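# Four arms build a three-block arch spanning two desks

## Task

Make an arch over the gap between the two desks using the three blocks. The two identical leaning blocks must each stand upright on one of their ends (either end), resting flat on a desk, one block per desk, and both tilted toward each other. The third block, the keystone, must sit squarely between them on their slanted top faces so that both joints are closed. All three blocks must line up in a row. Any number of the arms may be used.

## Robot and tools

Setup. Four identical i2rt Big YAM arms, arm1 to arm4, each with six revolute joints, a two-finger gripper and a wrist camera (arm1_cam_wrist and so on). Two fixed room cameras, cam_low and cam_low_2, watch the scene. Reach is about 1.0 m from the joint1 axis. Feet (base_link) in the scene frame, metres: arm1 (+0.378, +0.498, +0.793), arm2 (-0.376, +0.548, +0.723), arm3 (-0.379, -0.498, +0.790), arm4 (+0.378, -0.498, +0.808); each foot faces its own +x, rotated as its quaternion says, so all four roughly point toward the middle. The desk tops under the arms are at z=+0.720.

Frames. Everything uses one scene frame: origin on the floor, +z up. The printed hand is the point between the finger pads, roughly 1 cm behind the tips. The fingers point along the hand's +z and open along its y. hand_target is where the hand would be at the joint targets currently held; under load it may stop short. Printed positions grow less exact at long reach, and a hand often ends a centimetre or more off.

move. Arguments are arm1, arm2, arm3, arm4 (each optional) and cameras. Every arm block may hold joints, target (with optional speed), or both. An arm not named gets nothing new but may still be pushing toward its old targets.
- joints: an object keyed by joint name, each value an absolute target. joint1_rad -2.879 to 2.879 (turn about the foot, positive counter-clockwise from above, 0 along the foot's +x); joint2_rad 0 to 3.141 (shoulder; 0 points the upper arm back, larger lifts it up and forward); joint3_rad 0 to 3.019 (elbow; 0 folded, larger opens); joint4_rad -1.692 to 1.57 (hand pitch, positive tips fingers up); joint5_rad -1.57 to 1.57 (sideways swing, positive to the arm's right); joint6_rad -2.094 to 2.094 (roll, positive clockwise seen from behind). gripper_m 0 to 0.093 is the fingertip gap in metres. Joints move at their own rates, so the hand may swing wide.
- target: one list of seven numbers per arm, [x, y, z, qw, qx, qy, qz], an absolute hand pose in the scene frame (metres, unit quaternion), as the hand line prints it. The hand runs a straight line from its hand_target toward it. With target, joints may contain only gripper_m.
- speed: top path speed, 0.002 to 0.5 m/s, default 0.25; rotation is capped at twice that in rad/s. Only allowed alongside target.
All motions in one call start together; all hand paths in a call finish together, paced by the slowest. A path lasts 0.5 to 10 s and a call at most 15 s. Paths ignore obstacles and other arms. Each step the commanded pose is limited to 100 mm and 20 degrees from the measured one. Unknown keys make a call invalid; out-of-range values get it refused, and a refusal (or a stop during a call) cancels the later move, wait and finished_scene calls in the same reply.

Results. Each robot's state lists joint_positions, Joint velocities (rad/s, gripper m/s; "within noise" means still), joint torques (N m, positive toward larger angles; numbers 3 and 4 wrap at ±28), hand and hand_target. The move line gives per arm "done" or its worst status. joint_status/hand_status words: off_target (stopped away, may still push), time_out (the arm now holds a nearby target and keeps pushing; send the reported position to relax), not_followed (a self/arm-collision check withheld it; "joint command not followed" or "pose unreachable"). on_its_own lists uncommanded actions; "held at" is a target, not a reading. Arms under "as last shown" were not commanded and repeat old values. The pictures line orders the images; frames may lag the state slightly. MOTOR HOT warns of heating; at 100 °C the arm goes limp for 30 to 60 s (OVER-TEMPERATURE FAULT, keys then say limit_stop_at_motor_heat; resend targets).

Gripper. Gripping a hard block at full force, gripper_m reads up to 0.005 m under the block width (some grippers up to 0.002 over). Empty and closed reads 0.000 to 0.003. Full force starts about 0.005 m below the first-touch reading. Release by commanding well above the reading. Force is about 50 to 64 N per pad.

wait: seconds 0 to 10, plus cameras; returns the same state and images as an empty move. zoom_image: camera plus region [x0, y0, x1, y1] in that camera's pixels, at most 504 by 504, from its newest image. read_manual: licence texts only. finished_scene: scene, the current scene number; it ends the scene irreversibly, and the arch must then stand without help.

Camera calibration (K, distortion, T_world_to_cam) is given per camera; room cameras may be off by a couple of degrees and millimetres.

Avoid: pushing blocks off the work area, squeezing one arm against another (including one gripper closing on another's fingers), hard collisions, dropping blocks or releasing them while moving, long pushes into things or held stretched poses that overheat motors. The arms keep pushing when blocked; they do not wait for each other. Loose objects may occasionally be nudged by outside pushes.

Each tool is called as name(argument=value, ...), one argument or row to a line, values as JSON.

## Session

move(
)

Scene clock: 0.00 s.
Joint torques (N m): no reading
Motor temperatures (°C): arm1=[31 26 20 25 23 21 20] | arm2=[31 26 24 23 22 24 22] | arm3=[33 21 21 20 21 20 22] | arm4=[30 23 22 21 21 20 24]
Heat: arm1: hottest joint1_rad 31 °C; arm2: hottest joint1_rad 31 °C; arm3: hottest joint1_rad 33 °C; arm4: hottest joint1_rad 30 °C.
Joint velocities: within noise
arm1.joint_positions: joint1_rad=+0.252 joint2_rad=+0.565 joint3_rad=+1.417 joint4_rad=-1.312 joint5_rad=+0.231 joint6_rad=+0.335 gripper_m=+0.09396
arm1.joint_status: not commanded
arm1.hand: x=+0.2345 y=+0.3433 z=+1.3639 quat_wxyz=(-0.255, -0.816, -0.228, +0.467) (m; scene frame)
arm1.hand_target: x=+0.2364 y=+0.3466 z=+1.3781 quat_wxyz=(-0.264, -0.808, -0.223, +0.477) (m; scene frame)
arm1.hand_status: not commanded
arm2.joint_positions: joint1_rad=-0.344 joint2_rad=+0.538 joint3_rad=+1.349 joint4_rad=-1.179 joint5_rad=-0.039 joint6_rad=-0.043 gripper_m=+0.09396
arm2.joint_status: not commanded
arm2.hand: x=-0.2755 y=+0.3437 z=+1.2933 quat_wxyz=(-0.471, -0.427, -0.707, +0.309) (m; scene frame)
arm2.hand_target: x=-0.2769 y=+0.3471 z=+1.3042 quat_wxyz=(-0.479, -0.423, -0.701, +0.315) (m; scene frame)
arm2.hand_status: not commanded
arm3.joint_positions: joint1_rad=-0.129 joint2_rad=+0.637 joint3_rad=+1.421 joint4_rad=-1.483 joint5_rad=+0.288 joint6_rad=+0.023 gripper_m=+0.09396
arm3.joint_status: not commanded
arm3.hand: x=-0.1778 y=-0.4148 z=+1.3166 quat_wxyz=(-0.437, +0.208, -0.875, -0.010) (m; scene frame)
arm3.hand_target: x=-0.1791 y=-0.4158 z=+1.3282 quat_wxyz=(-0.449, +0.204, -0.870, -0.015) (m; scene frame)
arm3.hand_status: not commanded
arm4.joint_positions: joint1_rad=-0.487 joint2_rad=+0.635 joint3_rad=+1.435 joint4_rad=-1.145 joint5_rad=+0.142 joint6_rad=-0.011 gripper_m=+0.09396
arm4.joint_status: not commanded
arm4.hand: x=+0.3183 y=-0.2501 z=+1.4091 quat_wxyz=(-0.383, +0.644, -0.504, -0.431) (m; scene frame)
arm4.hand_target: x=+0.3197 y=-0.2542 z=+1.4229 quat_wxyz=(-0.390, +0.636, -0.499, -0.442) (m; scene frame)
arm4.hand_status: not commanded
pictures: arm1_cam_wrist, arm2_cam_wrist, arm3_cam_wrist, arm4_cam_wrist, cam_low, cam_low_2

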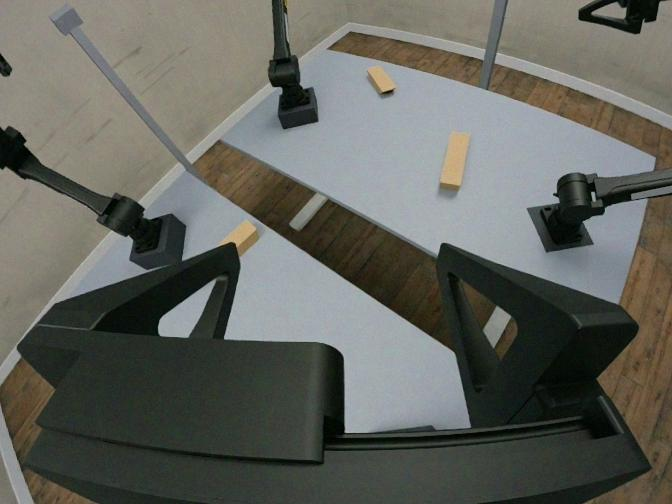

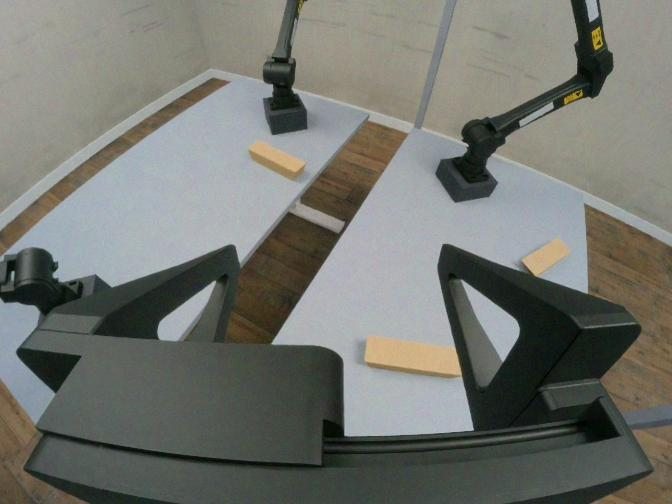

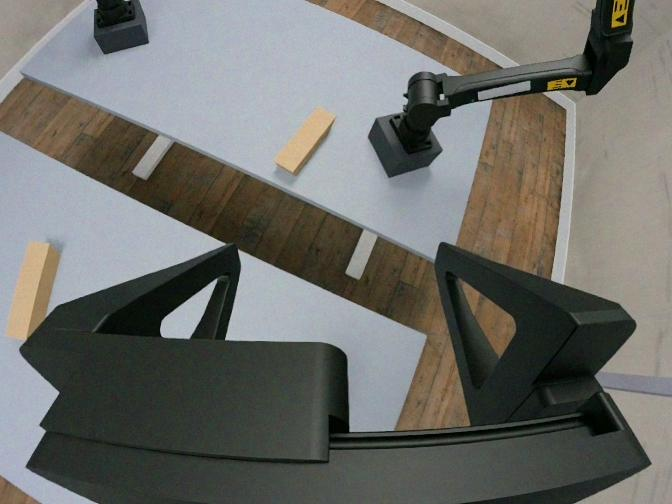

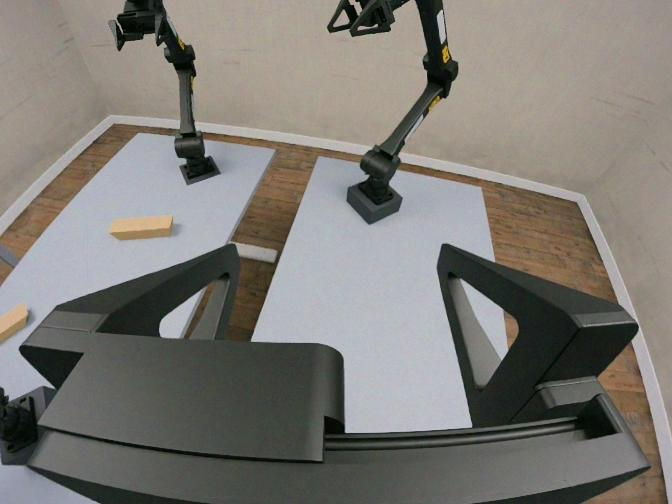

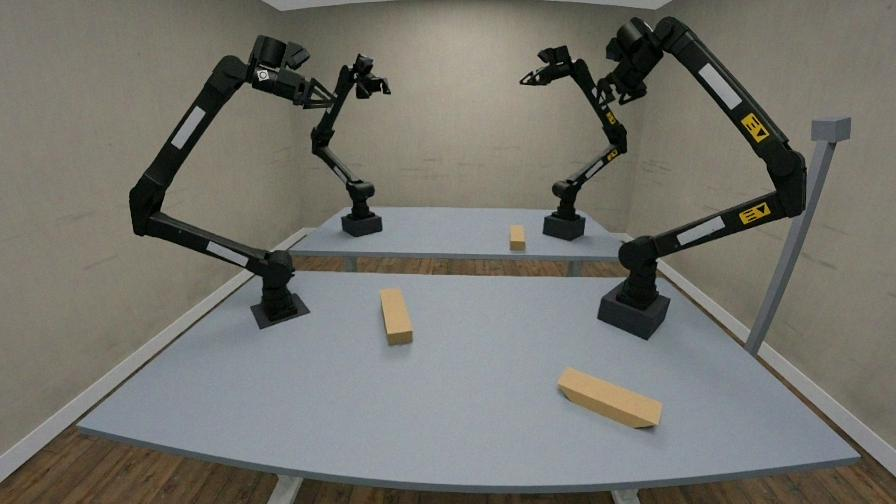

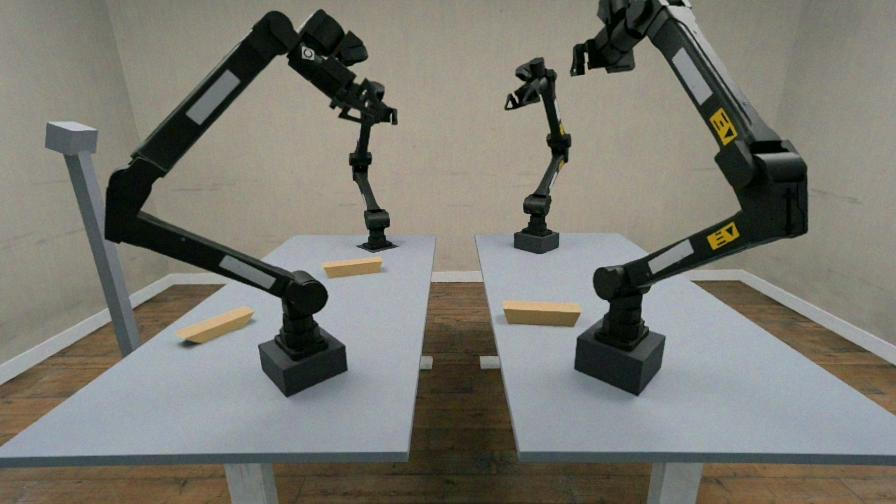

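zoom_image(
  camera="cam_low",
  region=[330, 200, 700, 450],
)

zoom_image(
  camera="cam_low_2",
  region=[150, 220, 620, 400],
)

zoom_image(
  camera="arm2_cam_wrist",
  region=[220, 110, 600, 390],
)

zoom_image(
  camera="arm3_cam_wrist",
  region=[0, 80, 400, 380],
)

zoom_image(
  camera="arm1_cam_wrist",
  region=[180, 40, 530, 300],
)

Scaled by 1.362 from the camera's 896x504 image, which has a finer 1280x720 frame.

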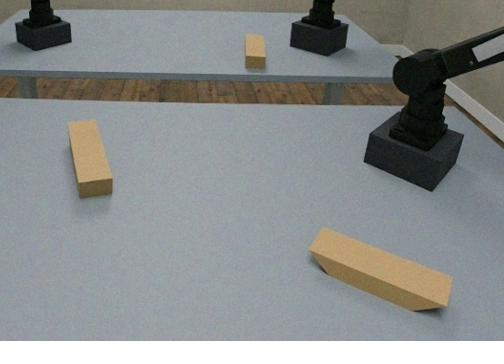

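Scaled by 1.072 from the camera's 896x504 image, which has a finer 1280x720 frame.

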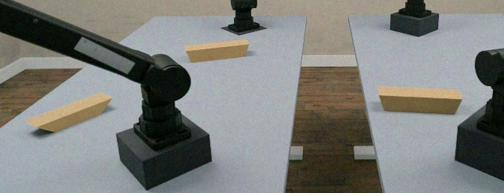

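Scaled by 1.326 from the camera's 672x504 image, which has a finer 960x720 frame.

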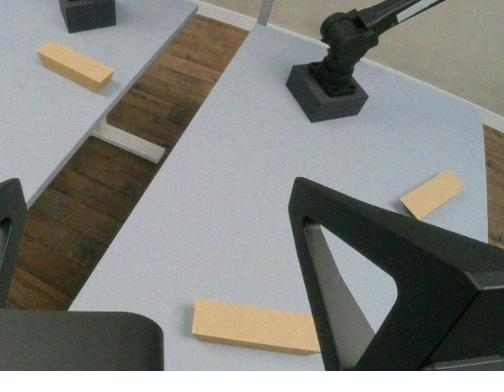

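Scaled by 1.260 from the camera's 672x504 image, which has a finer 960x720 frame.

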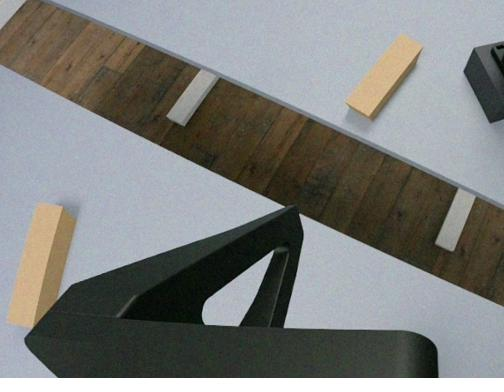

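Scaled by 1.440 from the camera's 672x504 image, which has a finer 960x720 frame.

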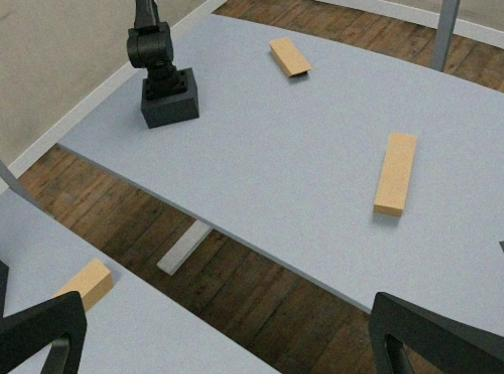

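zoom_image(
  camera="cam_low_2",
  region=[480, 280, 600, 350],
)

zoom_image(
  camera="cam_low_2",
  region=[300, 240, 400, 300],
)

zoom_image(
  camera="cam_low_2",
  region=[160, 290, 270, 360],
)

zoom_image(
  camera="cam_low",
  region=[530, 350, 690, 450],
)

zoom_image(
  camera="cam_low",
  region=[350, 275, 450, 355],
)

zoom_image(
  camera="cam_low",
  region=[480, 210, 560, 260],
)

Scaled by 4.200 from the camera's 896x504 image, which has a finer 1280x720 frame.

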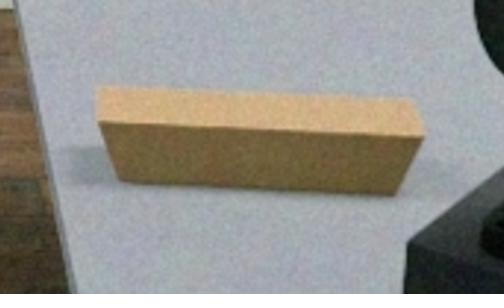

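Scaled by 5.040 from the camera's 896x504 image, which has a finer 1280x720 frame.

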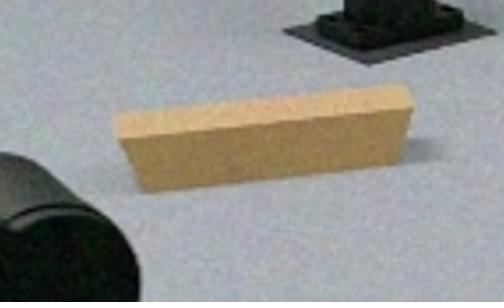

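Scaled by 4.582 from the camera's 896x504 image, which has a finer 1280x720 frame.

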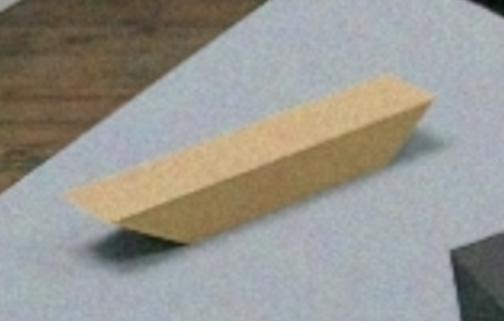

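Scaled by 3.150 from the camera's 896x504 image, which has a finer 1280x720 frame.

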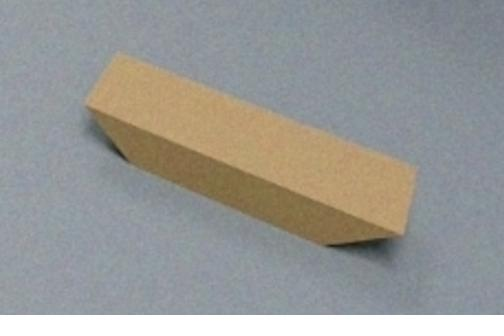

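Scaled by 5.040 from the camera's 896x504 image, which has a finer 1280x720 frame.

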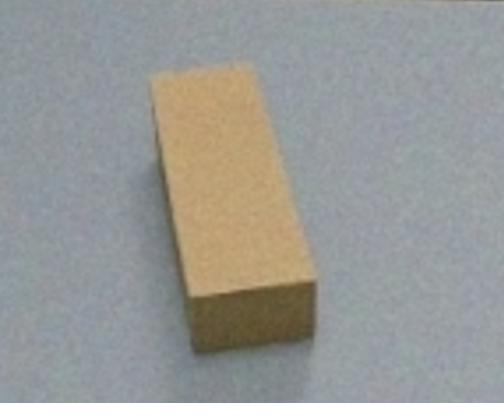

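Scaled by 6.300 from the camera's 896x504 image, which has a finer 1280x720 frame.

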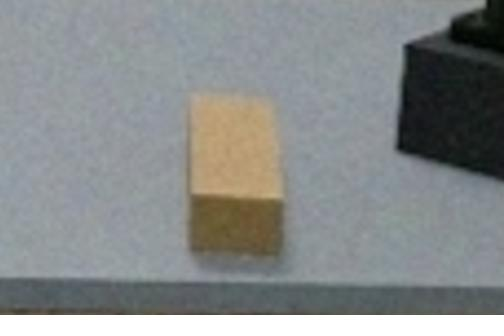

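move(
  arm2={"target": [-0.39, 0.165, 0.92, 0, -0.1219, 0.9925, 0], "speed": 0.35},
  arm4={"target": [0.241, -0.293, 0.92, 0, -0.9969, 0.0785, 0], "speed": 0.35},
  arm3={"joints": {"joint1_rad": 1.84}},
  cameras=["arm2_cam_wrist", "arm4_cam_wrist", "arm3_cam_wrist", "cam_low"],
)

Scene clock: 75.13 s.
Joint torques (N m): arm1=[-0.03 2.37 11.99 1.52 0.05 -0.08] | arm2=[-0.38 -8 8.8 0.38 0 -0.16] | arm3=[2.08 2.73 9.07 1.18 0.12 0.16] | arm4=[2.61 -5.54 9.13 1.02 0.03 -0.16]
Motor temperatures (°C): arm1=[30 25 26 25 23 21 20] | arm2=[30 25 32 23 22 24 22] | arm3=[33 21 30 21 21 20 22] | arm4=[30 23 31 21 21 20 24]
Heat: arm1: hottest joint1_rad 30 °C; arm2: hottest joint3_rad 32 °C; arm3: hottest joint1_rad 33 °C; arm4: hottest joint3_rad 31 °C.
move: arm2 done; arm3 done; arm4 off_target
Joint velocities: within noise
arm1: as last shown
arm2.joint_positions: joint1_rad=-0.810 joint2_rad=+1.351 joint3_rad=+1.173 joint4_rad=-1.395 joint5_rad=-0.018 joint6_rad=-1.846 gripper_m=+0.09397
arm2.joint_status: not commanded
arm2.hand: x=-0.3938 y=+0.1670 z=+0.9244 quat_wxyz=(-0.003, +0.108, -0.994, -0.001) (m; scene frame)
arm2.hand_target: x=-0.3898 y=+0.1659 z=+0.9212 quat_wxyz=(-0.002, +0.121, -0.993, -0.001) (m; scene frame)
arm2.hand_status: done (0.006 m and 1.7 deg from the pose sent, 0.429 m and 98.9 deg at the start)
arm3.joint_positions: joint1_rad=+1.826 joint2_rad=+0.637 joint3_rad=+1.421 joint4_rad=-1.483 joint5_rad=+0.288 joint6_rad=+0.023 gripper_m=+0.09398
arm3.joint_status: all done
arm3.hand: x=-0.5305 y=-0.3440 z=+1.3170 quat_wxyz=(-0.237, +0.841, -0.317, -0.369) (m; scene frame)
arm3.hand_target: x=-0.5311 y=-0.3470 z=+1.3286 quat_wxyz=(-0.237, +0.837, -0.311, -0.383) (m; scene frame)
arm3.hand_status: not commanded
arm4.joint_positions: joint1_rad=-0.242 joint2_rad=+1.026 joint3_rad=+0.673 joint4_rad=-1.232 joint5_rad=+0.000 joint6_rad=-0.804 gripper_m=+0.09397
arm4.joint_status: not commanded
arm4.hand: x=+0.2480 y=-0.2976 z=+0.9198 quat_wxyz=(+0.006, +0.995, -0.095, +0.005) (m; scene frame)
arm4.hand_target: x=+0.2425 y=-0.2931 z=+0.9212 quat_wxyz=(-0.002, +0.997, -0.082, +0.001) (m; scene frame)
arm4.hand_status: off_target (0.008 m and 2.1 deg from the pose sent, 0.497 m and 94.1 deg at the start)
pictures: arm2_cam_wrist, arm3_cam_wrist, arm4_cam_wrist, cam_low
camera_calibration:
arm2_cam_wrist: T_world_to_cam=[[0.190055, -0.981235, 0.0325185, 0.206255], [-0.836145, -0.144416, 0.529155, -0.783143], [-0.514529, -0.127759, -0.847902, 0.72075], [0, 0, 0, 1]] pos_world=[-0.323174, 0.181368, 1.01882]
arm3_cam_wrist: T_world_to_cam=[[0.715475, 0.678658, 0.165888, 0.394327], [0.695437, -0.669124, -0.261995, 0.487], [-0.066806, 0.302816, -0.950705, 1.44416], [0, 0, 0, 1]] pos_world=[-0.524331, -0.379063, 1.43515]
arm4_cam_wrist: T_world_to_cam=[[0.183282, 0.983058, -0.00212417, 0.248737], [0.786508, -0.14534, 0.600234, -0.786554], [0.589756, -0.111683, -0.799821, 0.681407], [0, 0, 0, 1]] pos_world=[0.171178, -0.282739, 1.01765]

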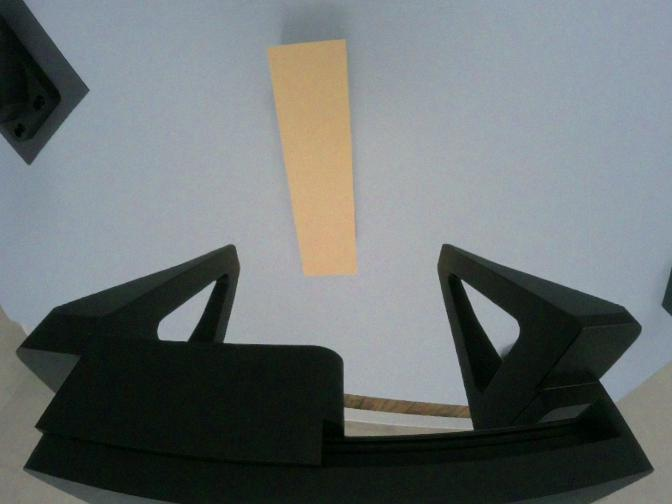

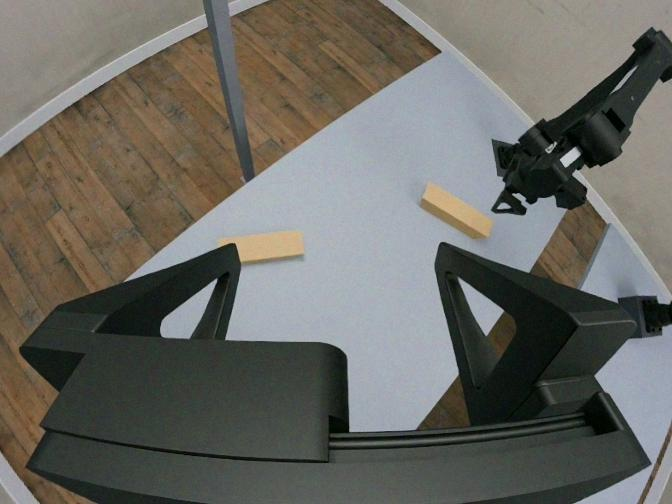

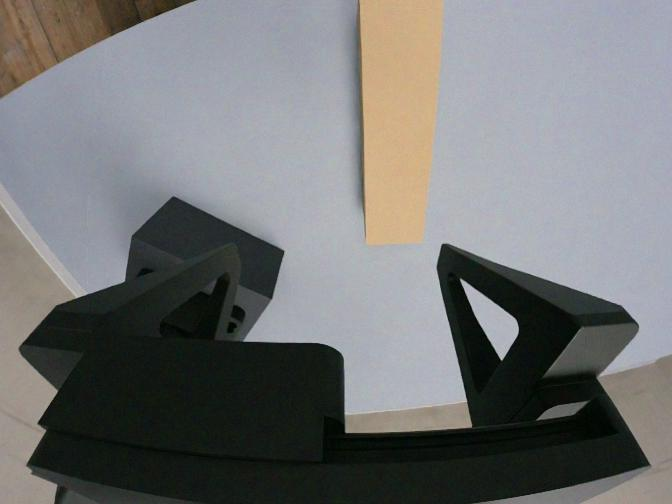

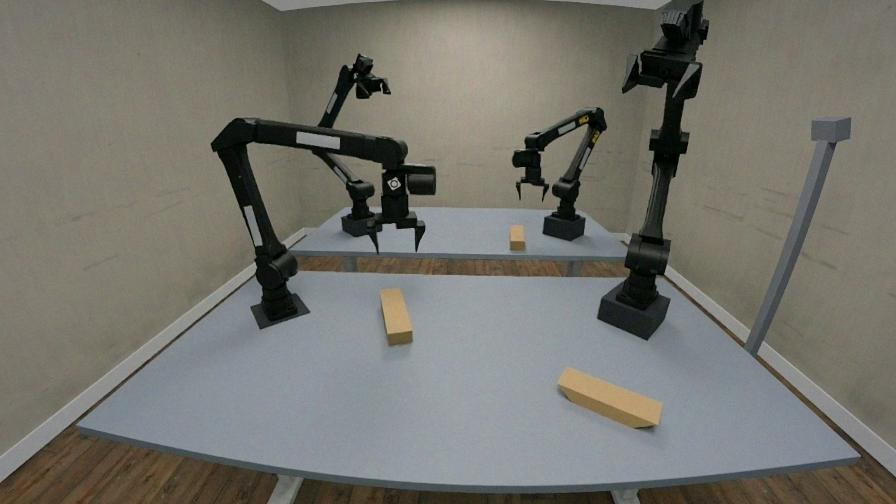

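zoom_image(
  camera="arm4_cam_wrist",
  region=[300, 0, 500, 260],
)

zoom_image(
  camera="arm2_cam_wrist",
  region=[220, 10, 420, 300],
)

Scaled by 1.938 from the camera's 672x504 image, which has a finer 960x720 frame.

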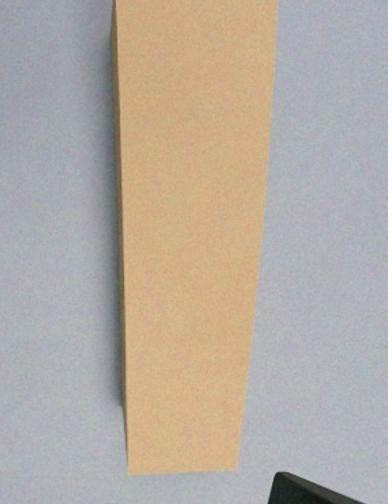

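Scaled by 1.738 from the camera's 672x504 image, which has a finer 960x720 frame.

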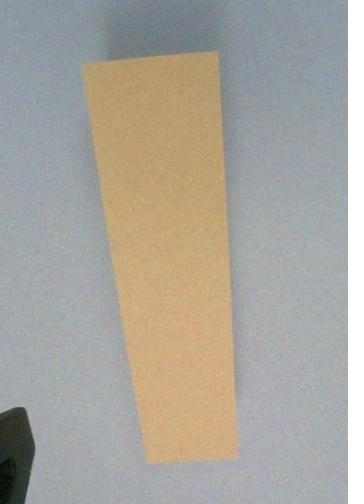

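move(
  arm2={"target": [-0.399, 0.1745, 0.80, 0, -0.1340, 0.9910, 0], "speed": 0.2},
  arm4={"target": [0.243, -0.240, 0.80, 0, -0.99923, 0.03926, 0], "speed": 0.2},
  arm3={"target": [-0.69, -0.307, 0.92, 0, -0.4501, 0.8930, 0], "speed": 0.35},
  cameras=["arm2_cam_wrist", "arm4_cam_wrist", "arm3_cam_wrist"],
)

Scene clock: 92.43 s.
Joint torques (N m): arm1=[-0.03 2.32 11.95 1.5 0.05 -0.08] | arm2=[-1.9 -7.88 7.57 0.28 0 -0.17] | arm3=[-0.32 -8.47 7.42 0.13 -0.05 0.32] | arm4=[0.91 -8.29 6.52 1.01 -0.12 -0.16]
Motor temperatures (°C): arm1=[30 25 26 25 23 21 20] | arm2=[30 26 32 23 22 24 22] | arm3=[33 21 30 21 21 20 22] | arm4=[30 23 30 20 21 20 24]
Heat: arm1: hottest joint1_rad 30 °C; arm2: hottest joint3_rad 32 °C; arm3: hottest joint1_rad 33 °C; arm4: hottest joint1_rad 30 °C.
move: arm2 done; arm3 done; arm4 done
Joint velocities: within noise
arm1: as last shown
arm2.joint_positions: joint1_rad=-0.810 joint2_rad=+1.437 joint3_rad=+0.933 joint4_rad=-1.054 joint5_rad=-0.013 joint6_rad=-1.893 gripper_m=+0.09397
arm2.joint_status: not commanded
arm2.hand: x=-0.3956 y=+0.1724 z=+0.8073 quat_wxyz=(+0.000, +0.132, -0.991, +0.005) (m; scene frame)
arm2.hand_target: x=-0.3991 y=+0.1747 z=+0.8002 quat_wxyz=(+0.001, +0.134, -0.991, +0.000) (m; scene frame)
arm2.hand_status: done (0.008 m and 0.7 deg from the pose sent, 0.125 m and 3.0 deg at the start)
arm3.joint_positions: joint1_rad=+1.850 joint2_rad=+1.359 joint3_rad=+0.992 joint4_rad=-1.208 joint5_rad=+0.001 joint6_rad=+1.644 gripper_m=+0.09398
arm3.joint_status: not commanded
arm3.hand: x=-0.6907 y=-0.3110 z=+0.9227 quat_wxyz=(-0.001, +0.461, -0.887, +0.001) (m; scene frame)
arm3.hand_target: x=-0.6896 y=-0.3071 z=+0.9210 quat_wxyz=(+0.002, +0.449, -0.893, +0.000) (m; scene frame)
arm3.hand_status: done (0.005 m and 1.5 deg from the pose sent, 0.429 m and 97.2 deg at the start)
arm4.joint_positions: joint1_rad=-0.324 joint2_rad=+1.397 joint3_rad=+0.596 joint4_rad=-0.774 joint5_rad=+0.000 joint6_rad=-0.995 gripper_m=+0.09397
arm4.joint_status: not commanded
arm4.hand: x=+0.2415 y=-0.2442 z=+0.8030 quat_wxyz=(+0.002, +0.999, -0.041, +0.001) (m; scene frame)
arm4.hand_target: x=+0.2430 y=-0.2402 z=+0.8001 quat_wxyz=(+0.000, +0.999, -0.039, +0.000) (m; scene frame)
arm4.hand_status: done (0.005 m and 0.3 deg from the pose sent, 0.133 m and 6.5 deg at the start)
pictures: arm2_cam_wrist, arm3_cam_wrist, arm4_cam_wrist
camera_calibration:
arm2_cam_wrist: T_world_to_cam=[[0.236894, -0.9705, 0.0448479, 0.222356], [-0.825486, -0.176726, 0.536042, -0.717792], [-0.512303, -0.164006, -0.842999, 0.624401], [0, 0, 0, 1]] pos_world=[-0.32532, 0.19135, 0.901164]
arm3_cam_wrist: T_world_to_cam=[[0.814977, -0.579339, 0.0133472, 0.370099], [-0.475108, -0.65481, 0.587789, -1.07093], [-0.33179, -0.485376, -0.808904, 0.489581], [0, 0, 0, 1]] pos_world=[-0.647992, -0.249211, 1.02056]
arm4_cam_wrist: T_world_to_cam=[[0.0760866, 0.997091, 0.00454938, 0.221167], [0.801799, -0.0638951, 0.594168, -0.682481], [0.592731, -0.0415606, -0.804328, 0.617841], [0, 0, 0, 1]] pos_world=[0.164171, -0.238453, 0.901449]

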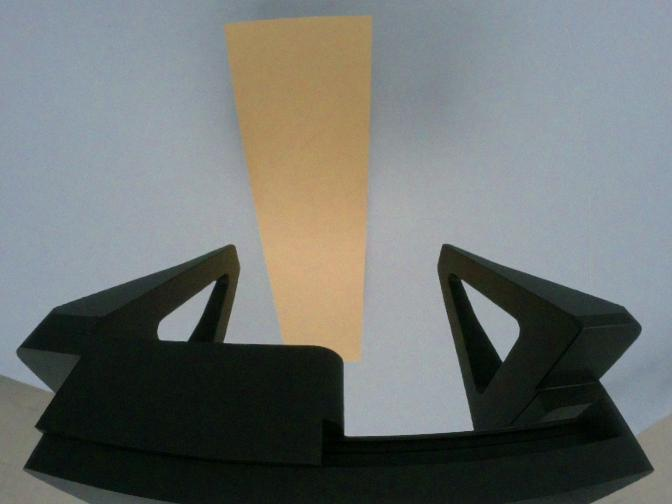

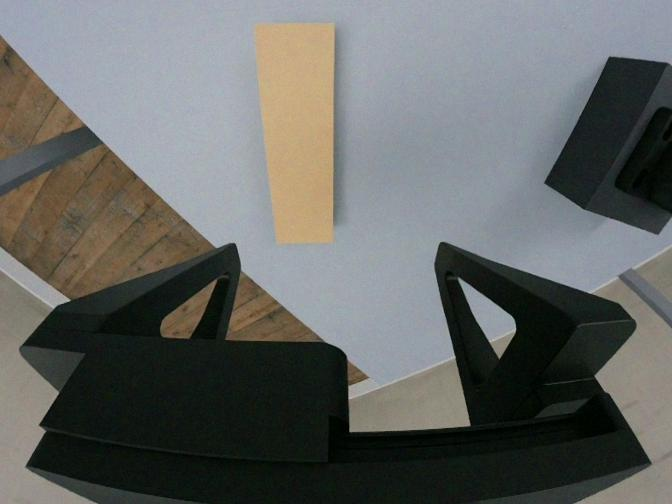

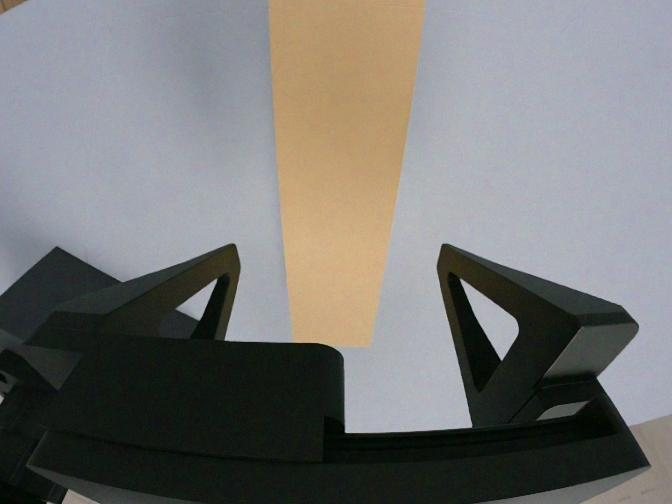

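move(
  arm2={"target": [-0.4064, 0.1801, 0.739, 0, -0.1305, 0.99145, 0], "speed": 0.12},
  arm4={"target": [0.2363, -0.2397, 0.7525, 0, -0.99849, 0.05495, 0], "speed": 0.12},
  arm3={"target": [-0.715, -0.335, 0.82, 0, -0.4501, 0.8930, 0], "speed": 0.2},
  cameras=["arm2_cam_wrist", "arm4_cam_wrist", "arm3_cam_wrist"],
)

Scene clock: 104.40 s.
Joint torques (N m): arm1=[0.09 2.26 11.95 1.51 0.05 -0.08] | arm2=[-2.2 -8.23 6.75 0.34 -0.06 -0.18] | arm3=[1.61 -8.7 6.26 0.05 0.07 0.32] | arm4=[2.49 -9.17 5.33 1.05 -0.12 0.16]
Motor temperatures (°C): arm1=[30 25 27 25 23 21 20] | arm2=[30 26 32 22 22 24 22] | arm3=[33 21 29 20 21 20 22] | arm4=[30 23 30 20 21 20 24]
Heat: arm1: hottest joint1_rad 30 °C; arm2: hottest joint3_rad 32 °C; arm3: hottest joint1_rad 33 °C; arm4: hottest joint1_rad 30 °C.
move: arm2 done; arm3 done; arm4 done
Joint velocities: within noise
arm1: as last shown
arm2.joint_positions: joint1_rad=-0.824 joint2_rad=+1.532 joint3_rad=+0.840 joint4_rad=-0.869 joint5_rad=-0.013 joint6_rad=-1.906 gripper_m=+0.09397
arm2.joint_status: not commanded
arm2.hand: x=-0.4014 y=+0.1774 z=+0.7446 quat_wxyz=(+0.000, +0.130, -0.991, +0.004) (m; scene frame)
arm2.hand_target: x=-0.4063 y=+0.1799 z=+0.7390 quat_wxyz=(+0.000, +0.131, -0.991, +0.000) (m; scene frame)
arm2.hand_status: done (0.008 m and 0.5 deg from the pose sent, 0.070 m and 0.6 deg at the start)
arm3.joint_positions: joint1_rad=+1.927 joint2_rad=+1.525 joint3_rad=+0.866 joint4_rad=-0.915 joint5_rad=+0.001 joint6_rad=+1.742 gripper_m=+0.09398
arm3.joint_status: not commanded
arm3.hand: x=-0.7125 y=-0.3313 z=+0.8227 quat_wxyz=(-0.001, +0.452, -0.892, +0.001) (m; scene frame)
arm3.hand_target: x=-0.7148 y=-0.3349 z=+0.8201 quat_wxyz=(+0.000, +0.450, -0.893, +0.000) (m; scene frame)
arm3.hand_status: done (0.005 m and 0.3 deg from the pose sent, 0.108 m and 1.5 deg at the start)
arm4.joint_positions: joint1_rad=-0.324 joint2_rad=+1.546 joint3_rad=+0.566 joint4_rad=-0.594 joint5_rad=+0.000 joint6_rad=-0.981 gripper_m=+0.09397
arm4.joint_status: not commanded
arm4.hand: x=+0.2394 y=-0.2403 z=+0.7557 quat_wxyz=(+0.001, +0.999, -0.048, +0.001) (m; scene frame)
arm4.hand_target: x=+0.2363 y=-0.2396 z=+0.7527 quat_wxyz=(+0.000, +0.999, -0.052, +0.000) (m; scene frame)
arm4.hand_status: done (0.005 m and 0.8 deg from the pose sent, 0.051 m and 1.6 deg at the start)
pictures: arm2_cam_wrist, arm3_cam_wrist, arm4_cam_wrist
camera_calibration:
arm2_cam_wrist: T_world_to_cam=[[0.234657, -0.971155, 0.0423483, 0.23248], [-0.825917, -0.176211, 0.535547, -0.687955], [-0.512637, -0.160646, -0.843443, 0.569063], [0, 0, 0, 1]] pos_world=[-0.331024, 0.195967, 0.838559]
arm3_cam_wrist: T_world_to_cam=[[0.802309, -0.596781, 0.0123734, 0.36353], [-0.488759, -0.644902, 0.58755, -1.04206], [-0.342659, -0.477444, -0.809093, 0.386602], [0, 0, 0, 1]] pos_world=[-0.668509, -0.270501, 0.920565]
arm4_cam_wrist: T_world_to_cam=[[0.089816, 0.995942, 0.00564773, 0.213295], [0.801192, -0.0756192, 0.59361, -0.65476], [0.591628, -0.0487907, -0.804733, 0.580045], [0, 0, 0, 1]] pos_world=[0.16226, -0.233641, 0.854249]

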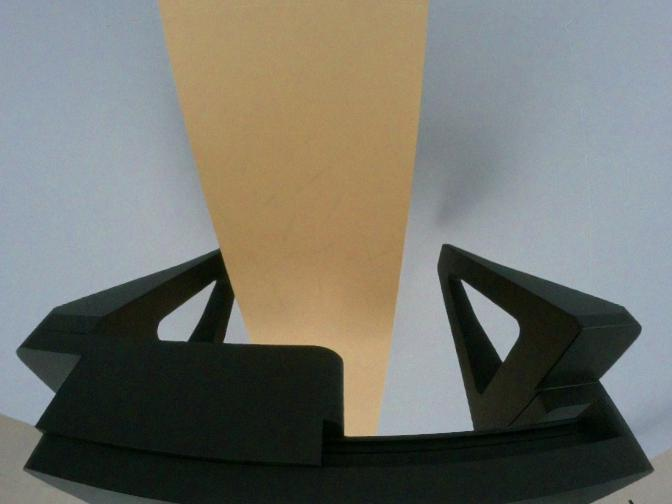

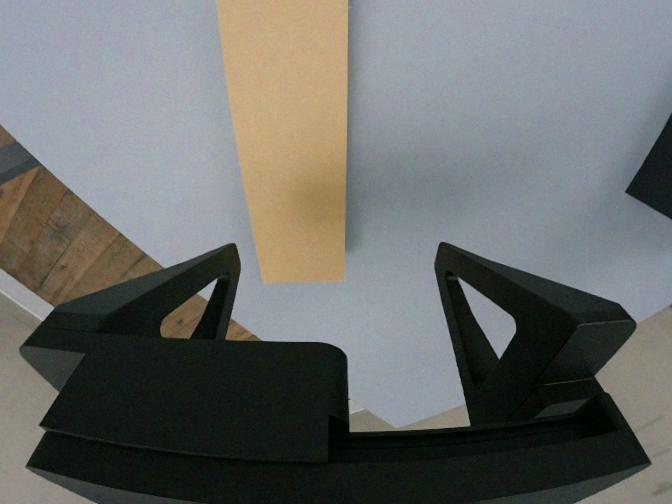

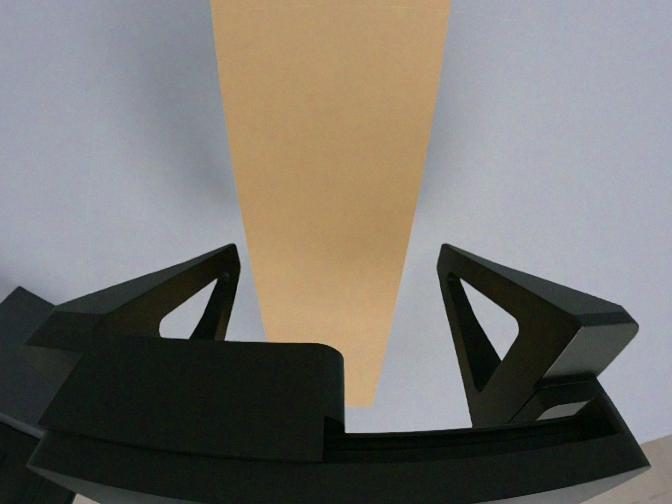

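move(
  arm2={"target": [-0.4082, 0.1862, 0.739, 0, -0.1305, 0.99145, 0], "speed": 0.1},
  arm4={"joints": {"gripper_m": 0.05}},
  arm3={"target": [-0.7205, -0.295, 0.80, 0, -0.4501, 0.8930, 0], "speed": 0.2},
  cameras=["arm2_cam_wrist", "arm4_cam_wrist", "arm3_cam_wrist"],
)

Scene clock: 115.47 s.
Joint torques (N m): arm1=[0.03 2.32 11.93 1.52 0.05 -0.08] | arm2=[-2.2 -9.64 6.49 0.31 -0.04 -0.18] | arm3=[0.15 -9.64 9.31 0.01 0.07 0.06] | arm4=[2.43 -9.17 5.53 1.01 -0.04 0.13]
Motor temperatures (°C): arm1=[30 25 27 25 23 21 20] | arm2=[30 26 31 22 22 24 22] | arm3=[33 22 29 20 20 20 22] | arm4=[30 23 29 20 21 20 24]
Heat: arm1: hottest joint1_rad 30 °C; arm2: hottest joint3_rad 31 °C; arm3: hottest joint1_rad 33 °C; arm4: hottest joint1_rad 30 °C.
move: arm2 done; arm3 off_target; arm4 off_target
Joint velocities: within noise
arm1: as last shown
arm2.joint_positions: joint1_rad=-0.830 joint2_rad=+1.532 joint3_rad=+0.826 joint4_rad=-0.869 joint5_rad=-0.013 joint6_rad=-1.910 gripper_m=+0.09397
arm2.joint_status: not commanded
arm2.hand: x=-0.4032 y=+0.1847 z=+0.7404 quat_wxyz=(-0.002, +0.130, -0.992, -0.003) (m; scene frame)
arm2.hand_target: x=-0.4080 y=+0.1866 z=+0.7390 quat_wxyz=(+0.000, +0.130, -0.992, -0.001) (m; scene frame)
arm2.hand_status: done (0.005 m and 0.4 deg from the pose sent, 0.012 m and 0.5 deg at the start)
arm3.joint_positions: joint1_rad=+1.862 joint2_rad=+1.614 joint3_rad=+0.866 joint4_rad=-0.869 joint5_rad=+0.001 joint6_rad=+1.687 gripper_m=+0.09398
arm3.joint_status: not commanded
arm3.hand: x=-0.7020 y=-0.3095 z=+0.7909 quat_wxyz=(-0.013, +0.447, -0.894, +0.019) (m; scene frame)
arm3.hand_target: x=-0.7198 y=-0.2954 z=+0.8006 quat_wxyz=(+0.000, +0.450, -0.893, +0.000) (m; scene frame)
arm3.hand_status: off_target (0.025 m and 2.6 deg from the pose sent, 0.044 m and 0.3 deg at the start)
arm4.joint_positions: joint1_rad=-0.323 joint2_rad=+1.546 joint3_rad=+0.563 joint4_rad=-0.594 joint5_rad=-0.009 joint6_rad=-0.973 gripper_m=+0.05832
arm4.joint_status: gripper_m off_target (ended at +0.05835, target +0.05000)
arm4.hand: x=+0.2388 y=-0.2428 z=+0.7550 quat_wxyz=(+0.005, +0.999, -0.052, -0.002) (m; scene frame)
arm4.hand_target: x=+0.2353 y=-0.2404 z=+0.7526 quat_wxyz=(+0.002, +0.999, -0.054, -0.003) (m; scene frame)
arm4.hand_status: not commanded
pictures: arm2_cam_wrist, arm3_cam_wrist, arm4_cam_wrist
camera_calibration:
arm2_cam_wrist: T_world_to_cam=[[0.233, -0.972058, 0.0285472, 0.249809], [-0.826771, -0.182548, 0.532096, -0.682448], [-0.512017, -0.14758, -0.846203, 0.565628], [0, 0, 0, 1]] pos_world=[-0.332823, 0.201724, 0.834632]
arm3_cam_wrist: T_world_to_cam=[[0.795283, -0.603703, 0.0553839, 0.327415], [-0.516763, -0.627303, 0.58262, -1.01445], [-0.316987, -0.491968, -0.810855, 0.389902], [0, 0, 0, 1]] pos_world=[-0.661026, -0.24689, 0.889063]
arm4_cam_wrist: T_world_to_cam=[[0.0970769, 0.995274, -0.00228275, 0.219905], [0.804423, -0.0771107, 0.589031, -0.651724], [0.586071, -0.0590176, -0.808107, 0.581078], [0, 0, 0, 1]] pos_world=[0.162361, -0.234827, 0.853961]

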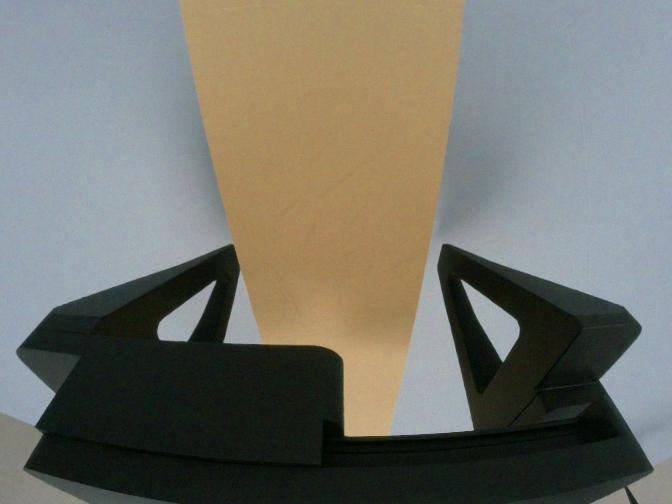

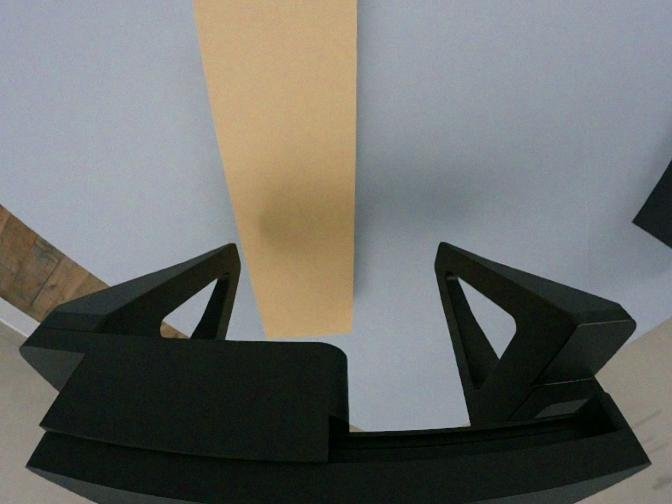

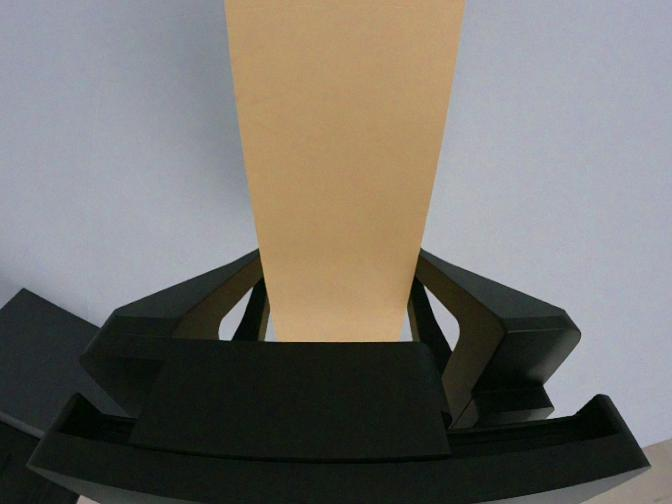

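move(
  arm2={"joints": {"gripper_m": 0.05}},
  arm3={"target": [-0.7205, -0.295, 0.785, 0, -0.4501, 0.8930, 0], "speed": 0.1},
  cameras=["arm2_cam_wrist", "arm3_cam_wrist"],
)

Scene clock: 118.53 s.
Joint torques (N m): arm1=[0.09 2.26 11.95 1.51 0.05 -0.09] | arm2=[-1.9 -9.35 6.65 0.35 -0.05 -0.16] | arm3=[-0.03 -9.41 8.05 -0.01 0.1 0.05] | arm4=[2.43 -9.17 5.53 0.99 -0.04 0.13]
Motor temperatures (°C): arm1=[30 25 27 25 23 21 20] | arm2=[30 26 31 22 22 24 22] | arm3=[33 22 29 20 20 20 22] | arm4=[30 23 29 20 21 20 24]
Heat: arm1: hottest joint1_rad 30 °C; arm2: hottest joint3_rad 31 °C; arm3: hottest joint1_rad 33 °C; arm4: hottest joint1_rad 30 °C.
move: arm2 off_target; arm3 off_target
Joint velocities: within noise
arm1, arm4: as last shown
arm2.joint_positions: joint1_rad=-0.831 joint2_rad=+1.532 joint3_rad=+0.825 joint4_rad=-0.867 joint5_rad=-0.013 joint6_rad=-1.916 gripper_m=+0.05946
arm2.joint_status: gripper_m off_target (ended at +0.05949, target +0.05000)
arm2.hand: x=-0.4033 y=+0.1846 z=+0.7403 quat_wxyz=(-0.001, +0.133, -0.991, -0.002) (m; scene frame)
arm2.hand_target: x=-0.4081 y=+0.1862 z=+0.7391 quat_wxyz=(+0.000, +0.133, -0.991, +0.000) (m; scene frame)
arm2.hand_status: not commanded
arm3.joint_positions: joint1_rad=+1.862 joint2_rad=+1.643 joint3_rad=+0.866 joint4_rad=-0.825 joint5_rad=+0.001 joint6_rad=+1.687 gripper_m=+0.09398
arm3.joint_status: not commanded
arm3.hand: x=-0.7081 y=-0.3059 z=+0.7803 quat_wxyz=(-0.009, +0.447, -0.894, +0.012) (m; scene frame)
arm3.hand_target: x=-0.7203 y=-0.2951 z=+0.7853 quat_wxyz=(+0.000, +0.450, -0.893, -0.001) (m; scene frame)
arm3.hand_status: off_target (0.017 m and 1.8 deg from the pose sent, 0.024 m and 2.6 deg at the start)
pictures: arm2_cam_wrist, arm3_cam_wrist
camera_calibration:
arm2_cam_wrist: T_world_to_cam=[[0.238572, -0.97067, 0.0297088, 0.251045], [-0.825697, -0.186648, 0.532342, -0.68155], [-0.511183, -0.151532, -0.846008, 0.566396], [0, 0, 0, 1]] pos_world=[-0.333114, 0.2023, 0.834534]
arm3_cam_wrist: T_world_to_cam=[[0.795954, -0.604056, 0.039673, 0.347611], [-0.508765, -0.631995, 0.584586, -1.00655], [-0.32805, -0.485487, -0.810361, 0.374817], [0, 0, 0, 1]] pos_world=[-0.665823, -0.244192, 0.878363]

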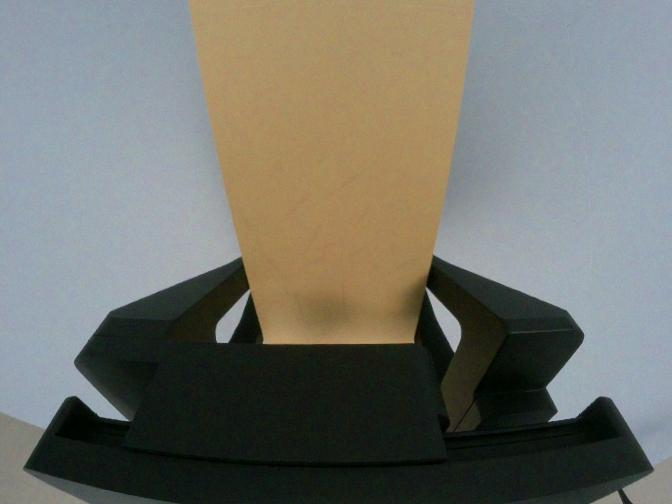

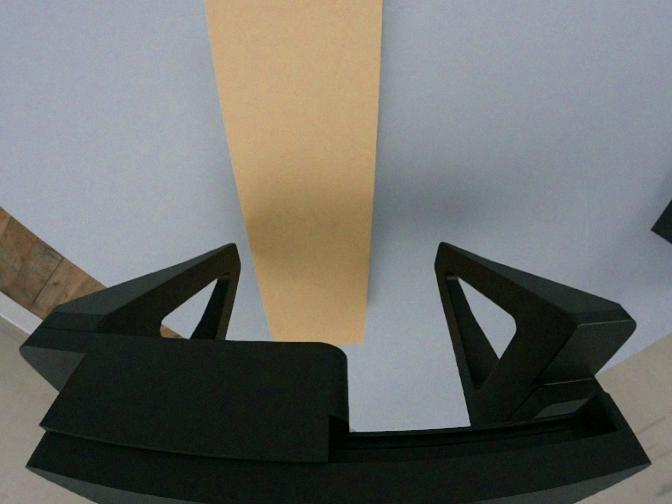

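move(
  arm2={"target": [-0.40, 0.18, 0.88, 0, -0.1305, 0.99145, 0], "speed": 0.15},
  arm4={"target": [0.235, -0.235, 0.89, 0, -0.99849, 0.05495, 0], "speed": 0.15},
  arm3={"target": [-0.7205, -0.295, 0.80, 0, -0.4501, 0.8930, 0], "speed": 0.1},
  cameras=["cam_low_2", "arm3_cam_wrist", "cam_low"],
)

Scene clock: 127.10 s.
Joint torques (N m): arm1=[-0.03 2.26 11.99 1.51 0.04 -0.08] | arm2=[-0.44 -9.35 14.58 -0.64 -0.06 0.04] | arm3=[0.09 -11.28 9.16 -0.72 0.11 0.04] | arm4=[2.02 -10.17 12.15 -0.44 0.05 0.1]
Motor temperatures (°C): arm1=[30 25 27 25 23 21 20] | arm2=[30 27 31 22 22 24 22] | arm3=[33 22 29 20 20 20 22] | arm4=[30 23 29 20 21 20 25]
Heat: arm1: hottest joint1_rad 30 °C; arm2: hottest joint3_rad 31 °C; arm3: hottest joint1_rad 33 °C; arm4: hottest joint1_rad 30 °C.
move: arm2 off_target; arm3 off_target; arm4 off_target
Joint velocities: within noise
arm1: as last shown
arm2.joint_positions: joint1_rad=-0.831 joint2_rad=+1.357 joint3_rad=+0.971 joint4_rad=-1.263 joint5_rad=-0.013 joint6_rad=-1.912 gripper_m=+0.05946
arm2.joint_status: not commanded
arm2.hand: x=-0.4003 y=+0.2064 z=+0.8488 quat_wxyz=(-0.009, +0.130, -0.991, -0.039) (m; scene frame)
arm2.hand_target: x=-0.3998 y=+0.1823 z=+0.8801 quat_wxyz=(+0.000, +0.128, -0.992, +0.000) (m; scene frame)
arm2.hand_status: off_target (0.041 m and 4.6 deg from the pose sent, 0.140 m and 0.4 deg at the start)
arm3.joint_positions: joint1_rad=+1.862 joint2_rad=+1.638 joint3_rad=+0.866 joint4_rad=-0.849 joint5_rad=+0.001 joint6_rad=+1.687 gripper_m=+0.09398
arm3.joint_status: not commanded
arm3.hand: x=-0.7035 y=-0.3086 z=+0.7823 quat_wxyz=(-0.014, +0.447, -0.894, +0.021) (m; scene frame)
arm3.hand_target: x=-0.7199 y=-0.2953 z=+0.8002 quat_wxyz=(+0.000, +0.450, -0.893, +0.000) (m; scene frame)
arm3.hand_status: off_target (0.028 m and 2.9 deg from the pose sent, 0.026 m and 1.8 deg at the start)
arm4.joint_positions: joint1_rad=-0.323 joint2_rad=+1.263 joint3_rad=+0.675 joint4_rad=-1.054 joint5_rad=+0.004 joint6_rad=-0.973 gripper_m=+0.05832
arm4.joint_status: not commanded
arm4.hand: x=+0.2494 y=-0.2579 z=+0.8628 quat_wxyz=(+0.030, +0.998, -0.052, +0.020) (m; scene frame)
arm4.hand_target: x=+0.2366 y=-0.2354 z=+0.8898 quat_wxyz=(-0.002, +0.998, -0.055, +0.003) (m; scene frame)
arm4.hand_status: off_target (0.038 m and 4.2 deg from the pose sent, 0.135 m and 0.7 deg at the start)
pictures: arm3_cam_wrist, cam_low, cam_low_2
camera_calibration:
arm3_cam_wrist: T_world_to_cam=[[0.795072, -0.603632, 0.05907, 0.326559], [-0.518668, -0.626196, 0.582119, -1.0103], [-0.314396, -0.493464, -0.810955, 0.384287], [0, 0, 0, 1]] pos_world=[-0.662827, -0.245889, 0.880462]

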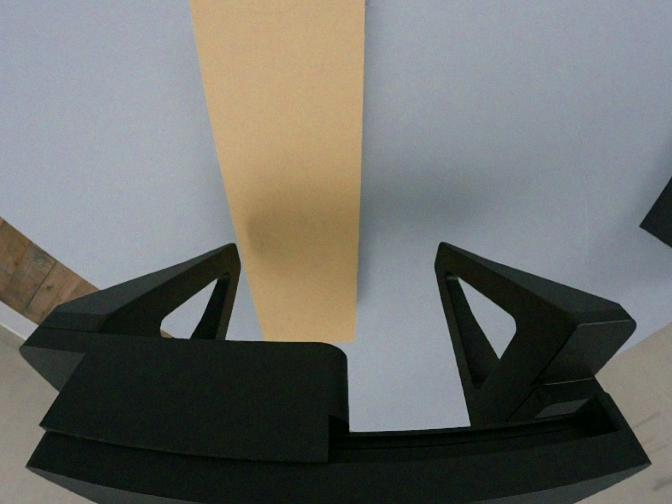

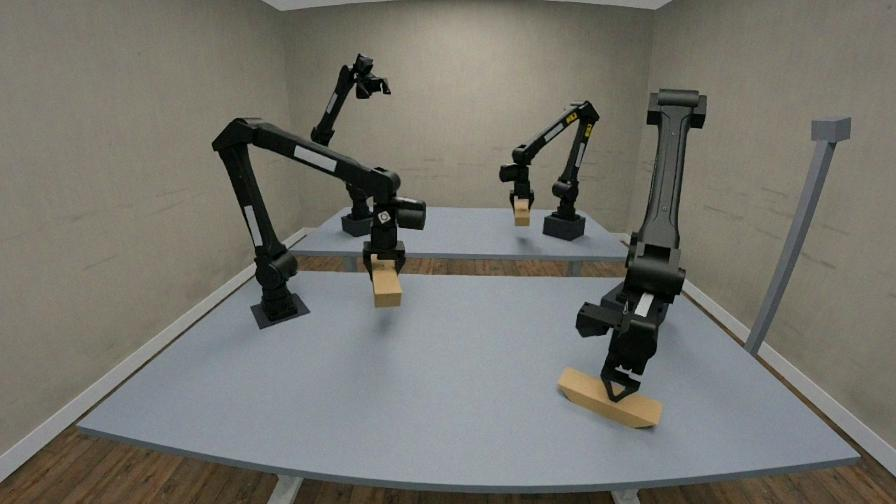

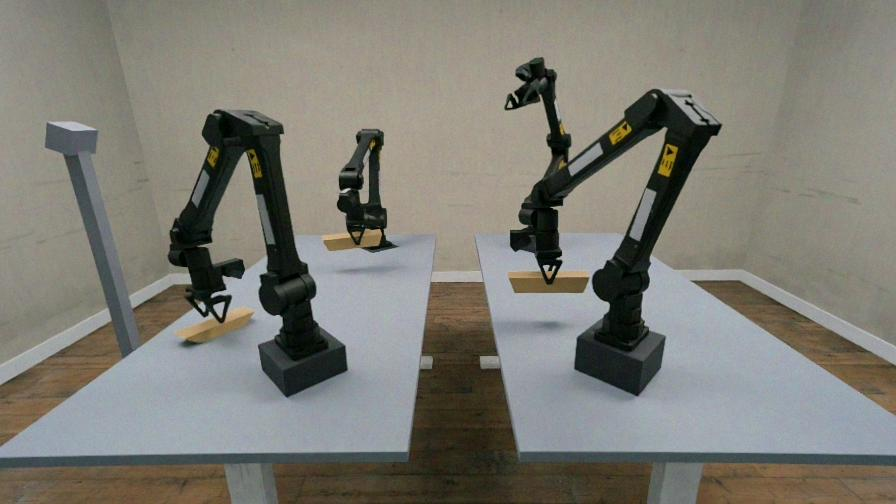

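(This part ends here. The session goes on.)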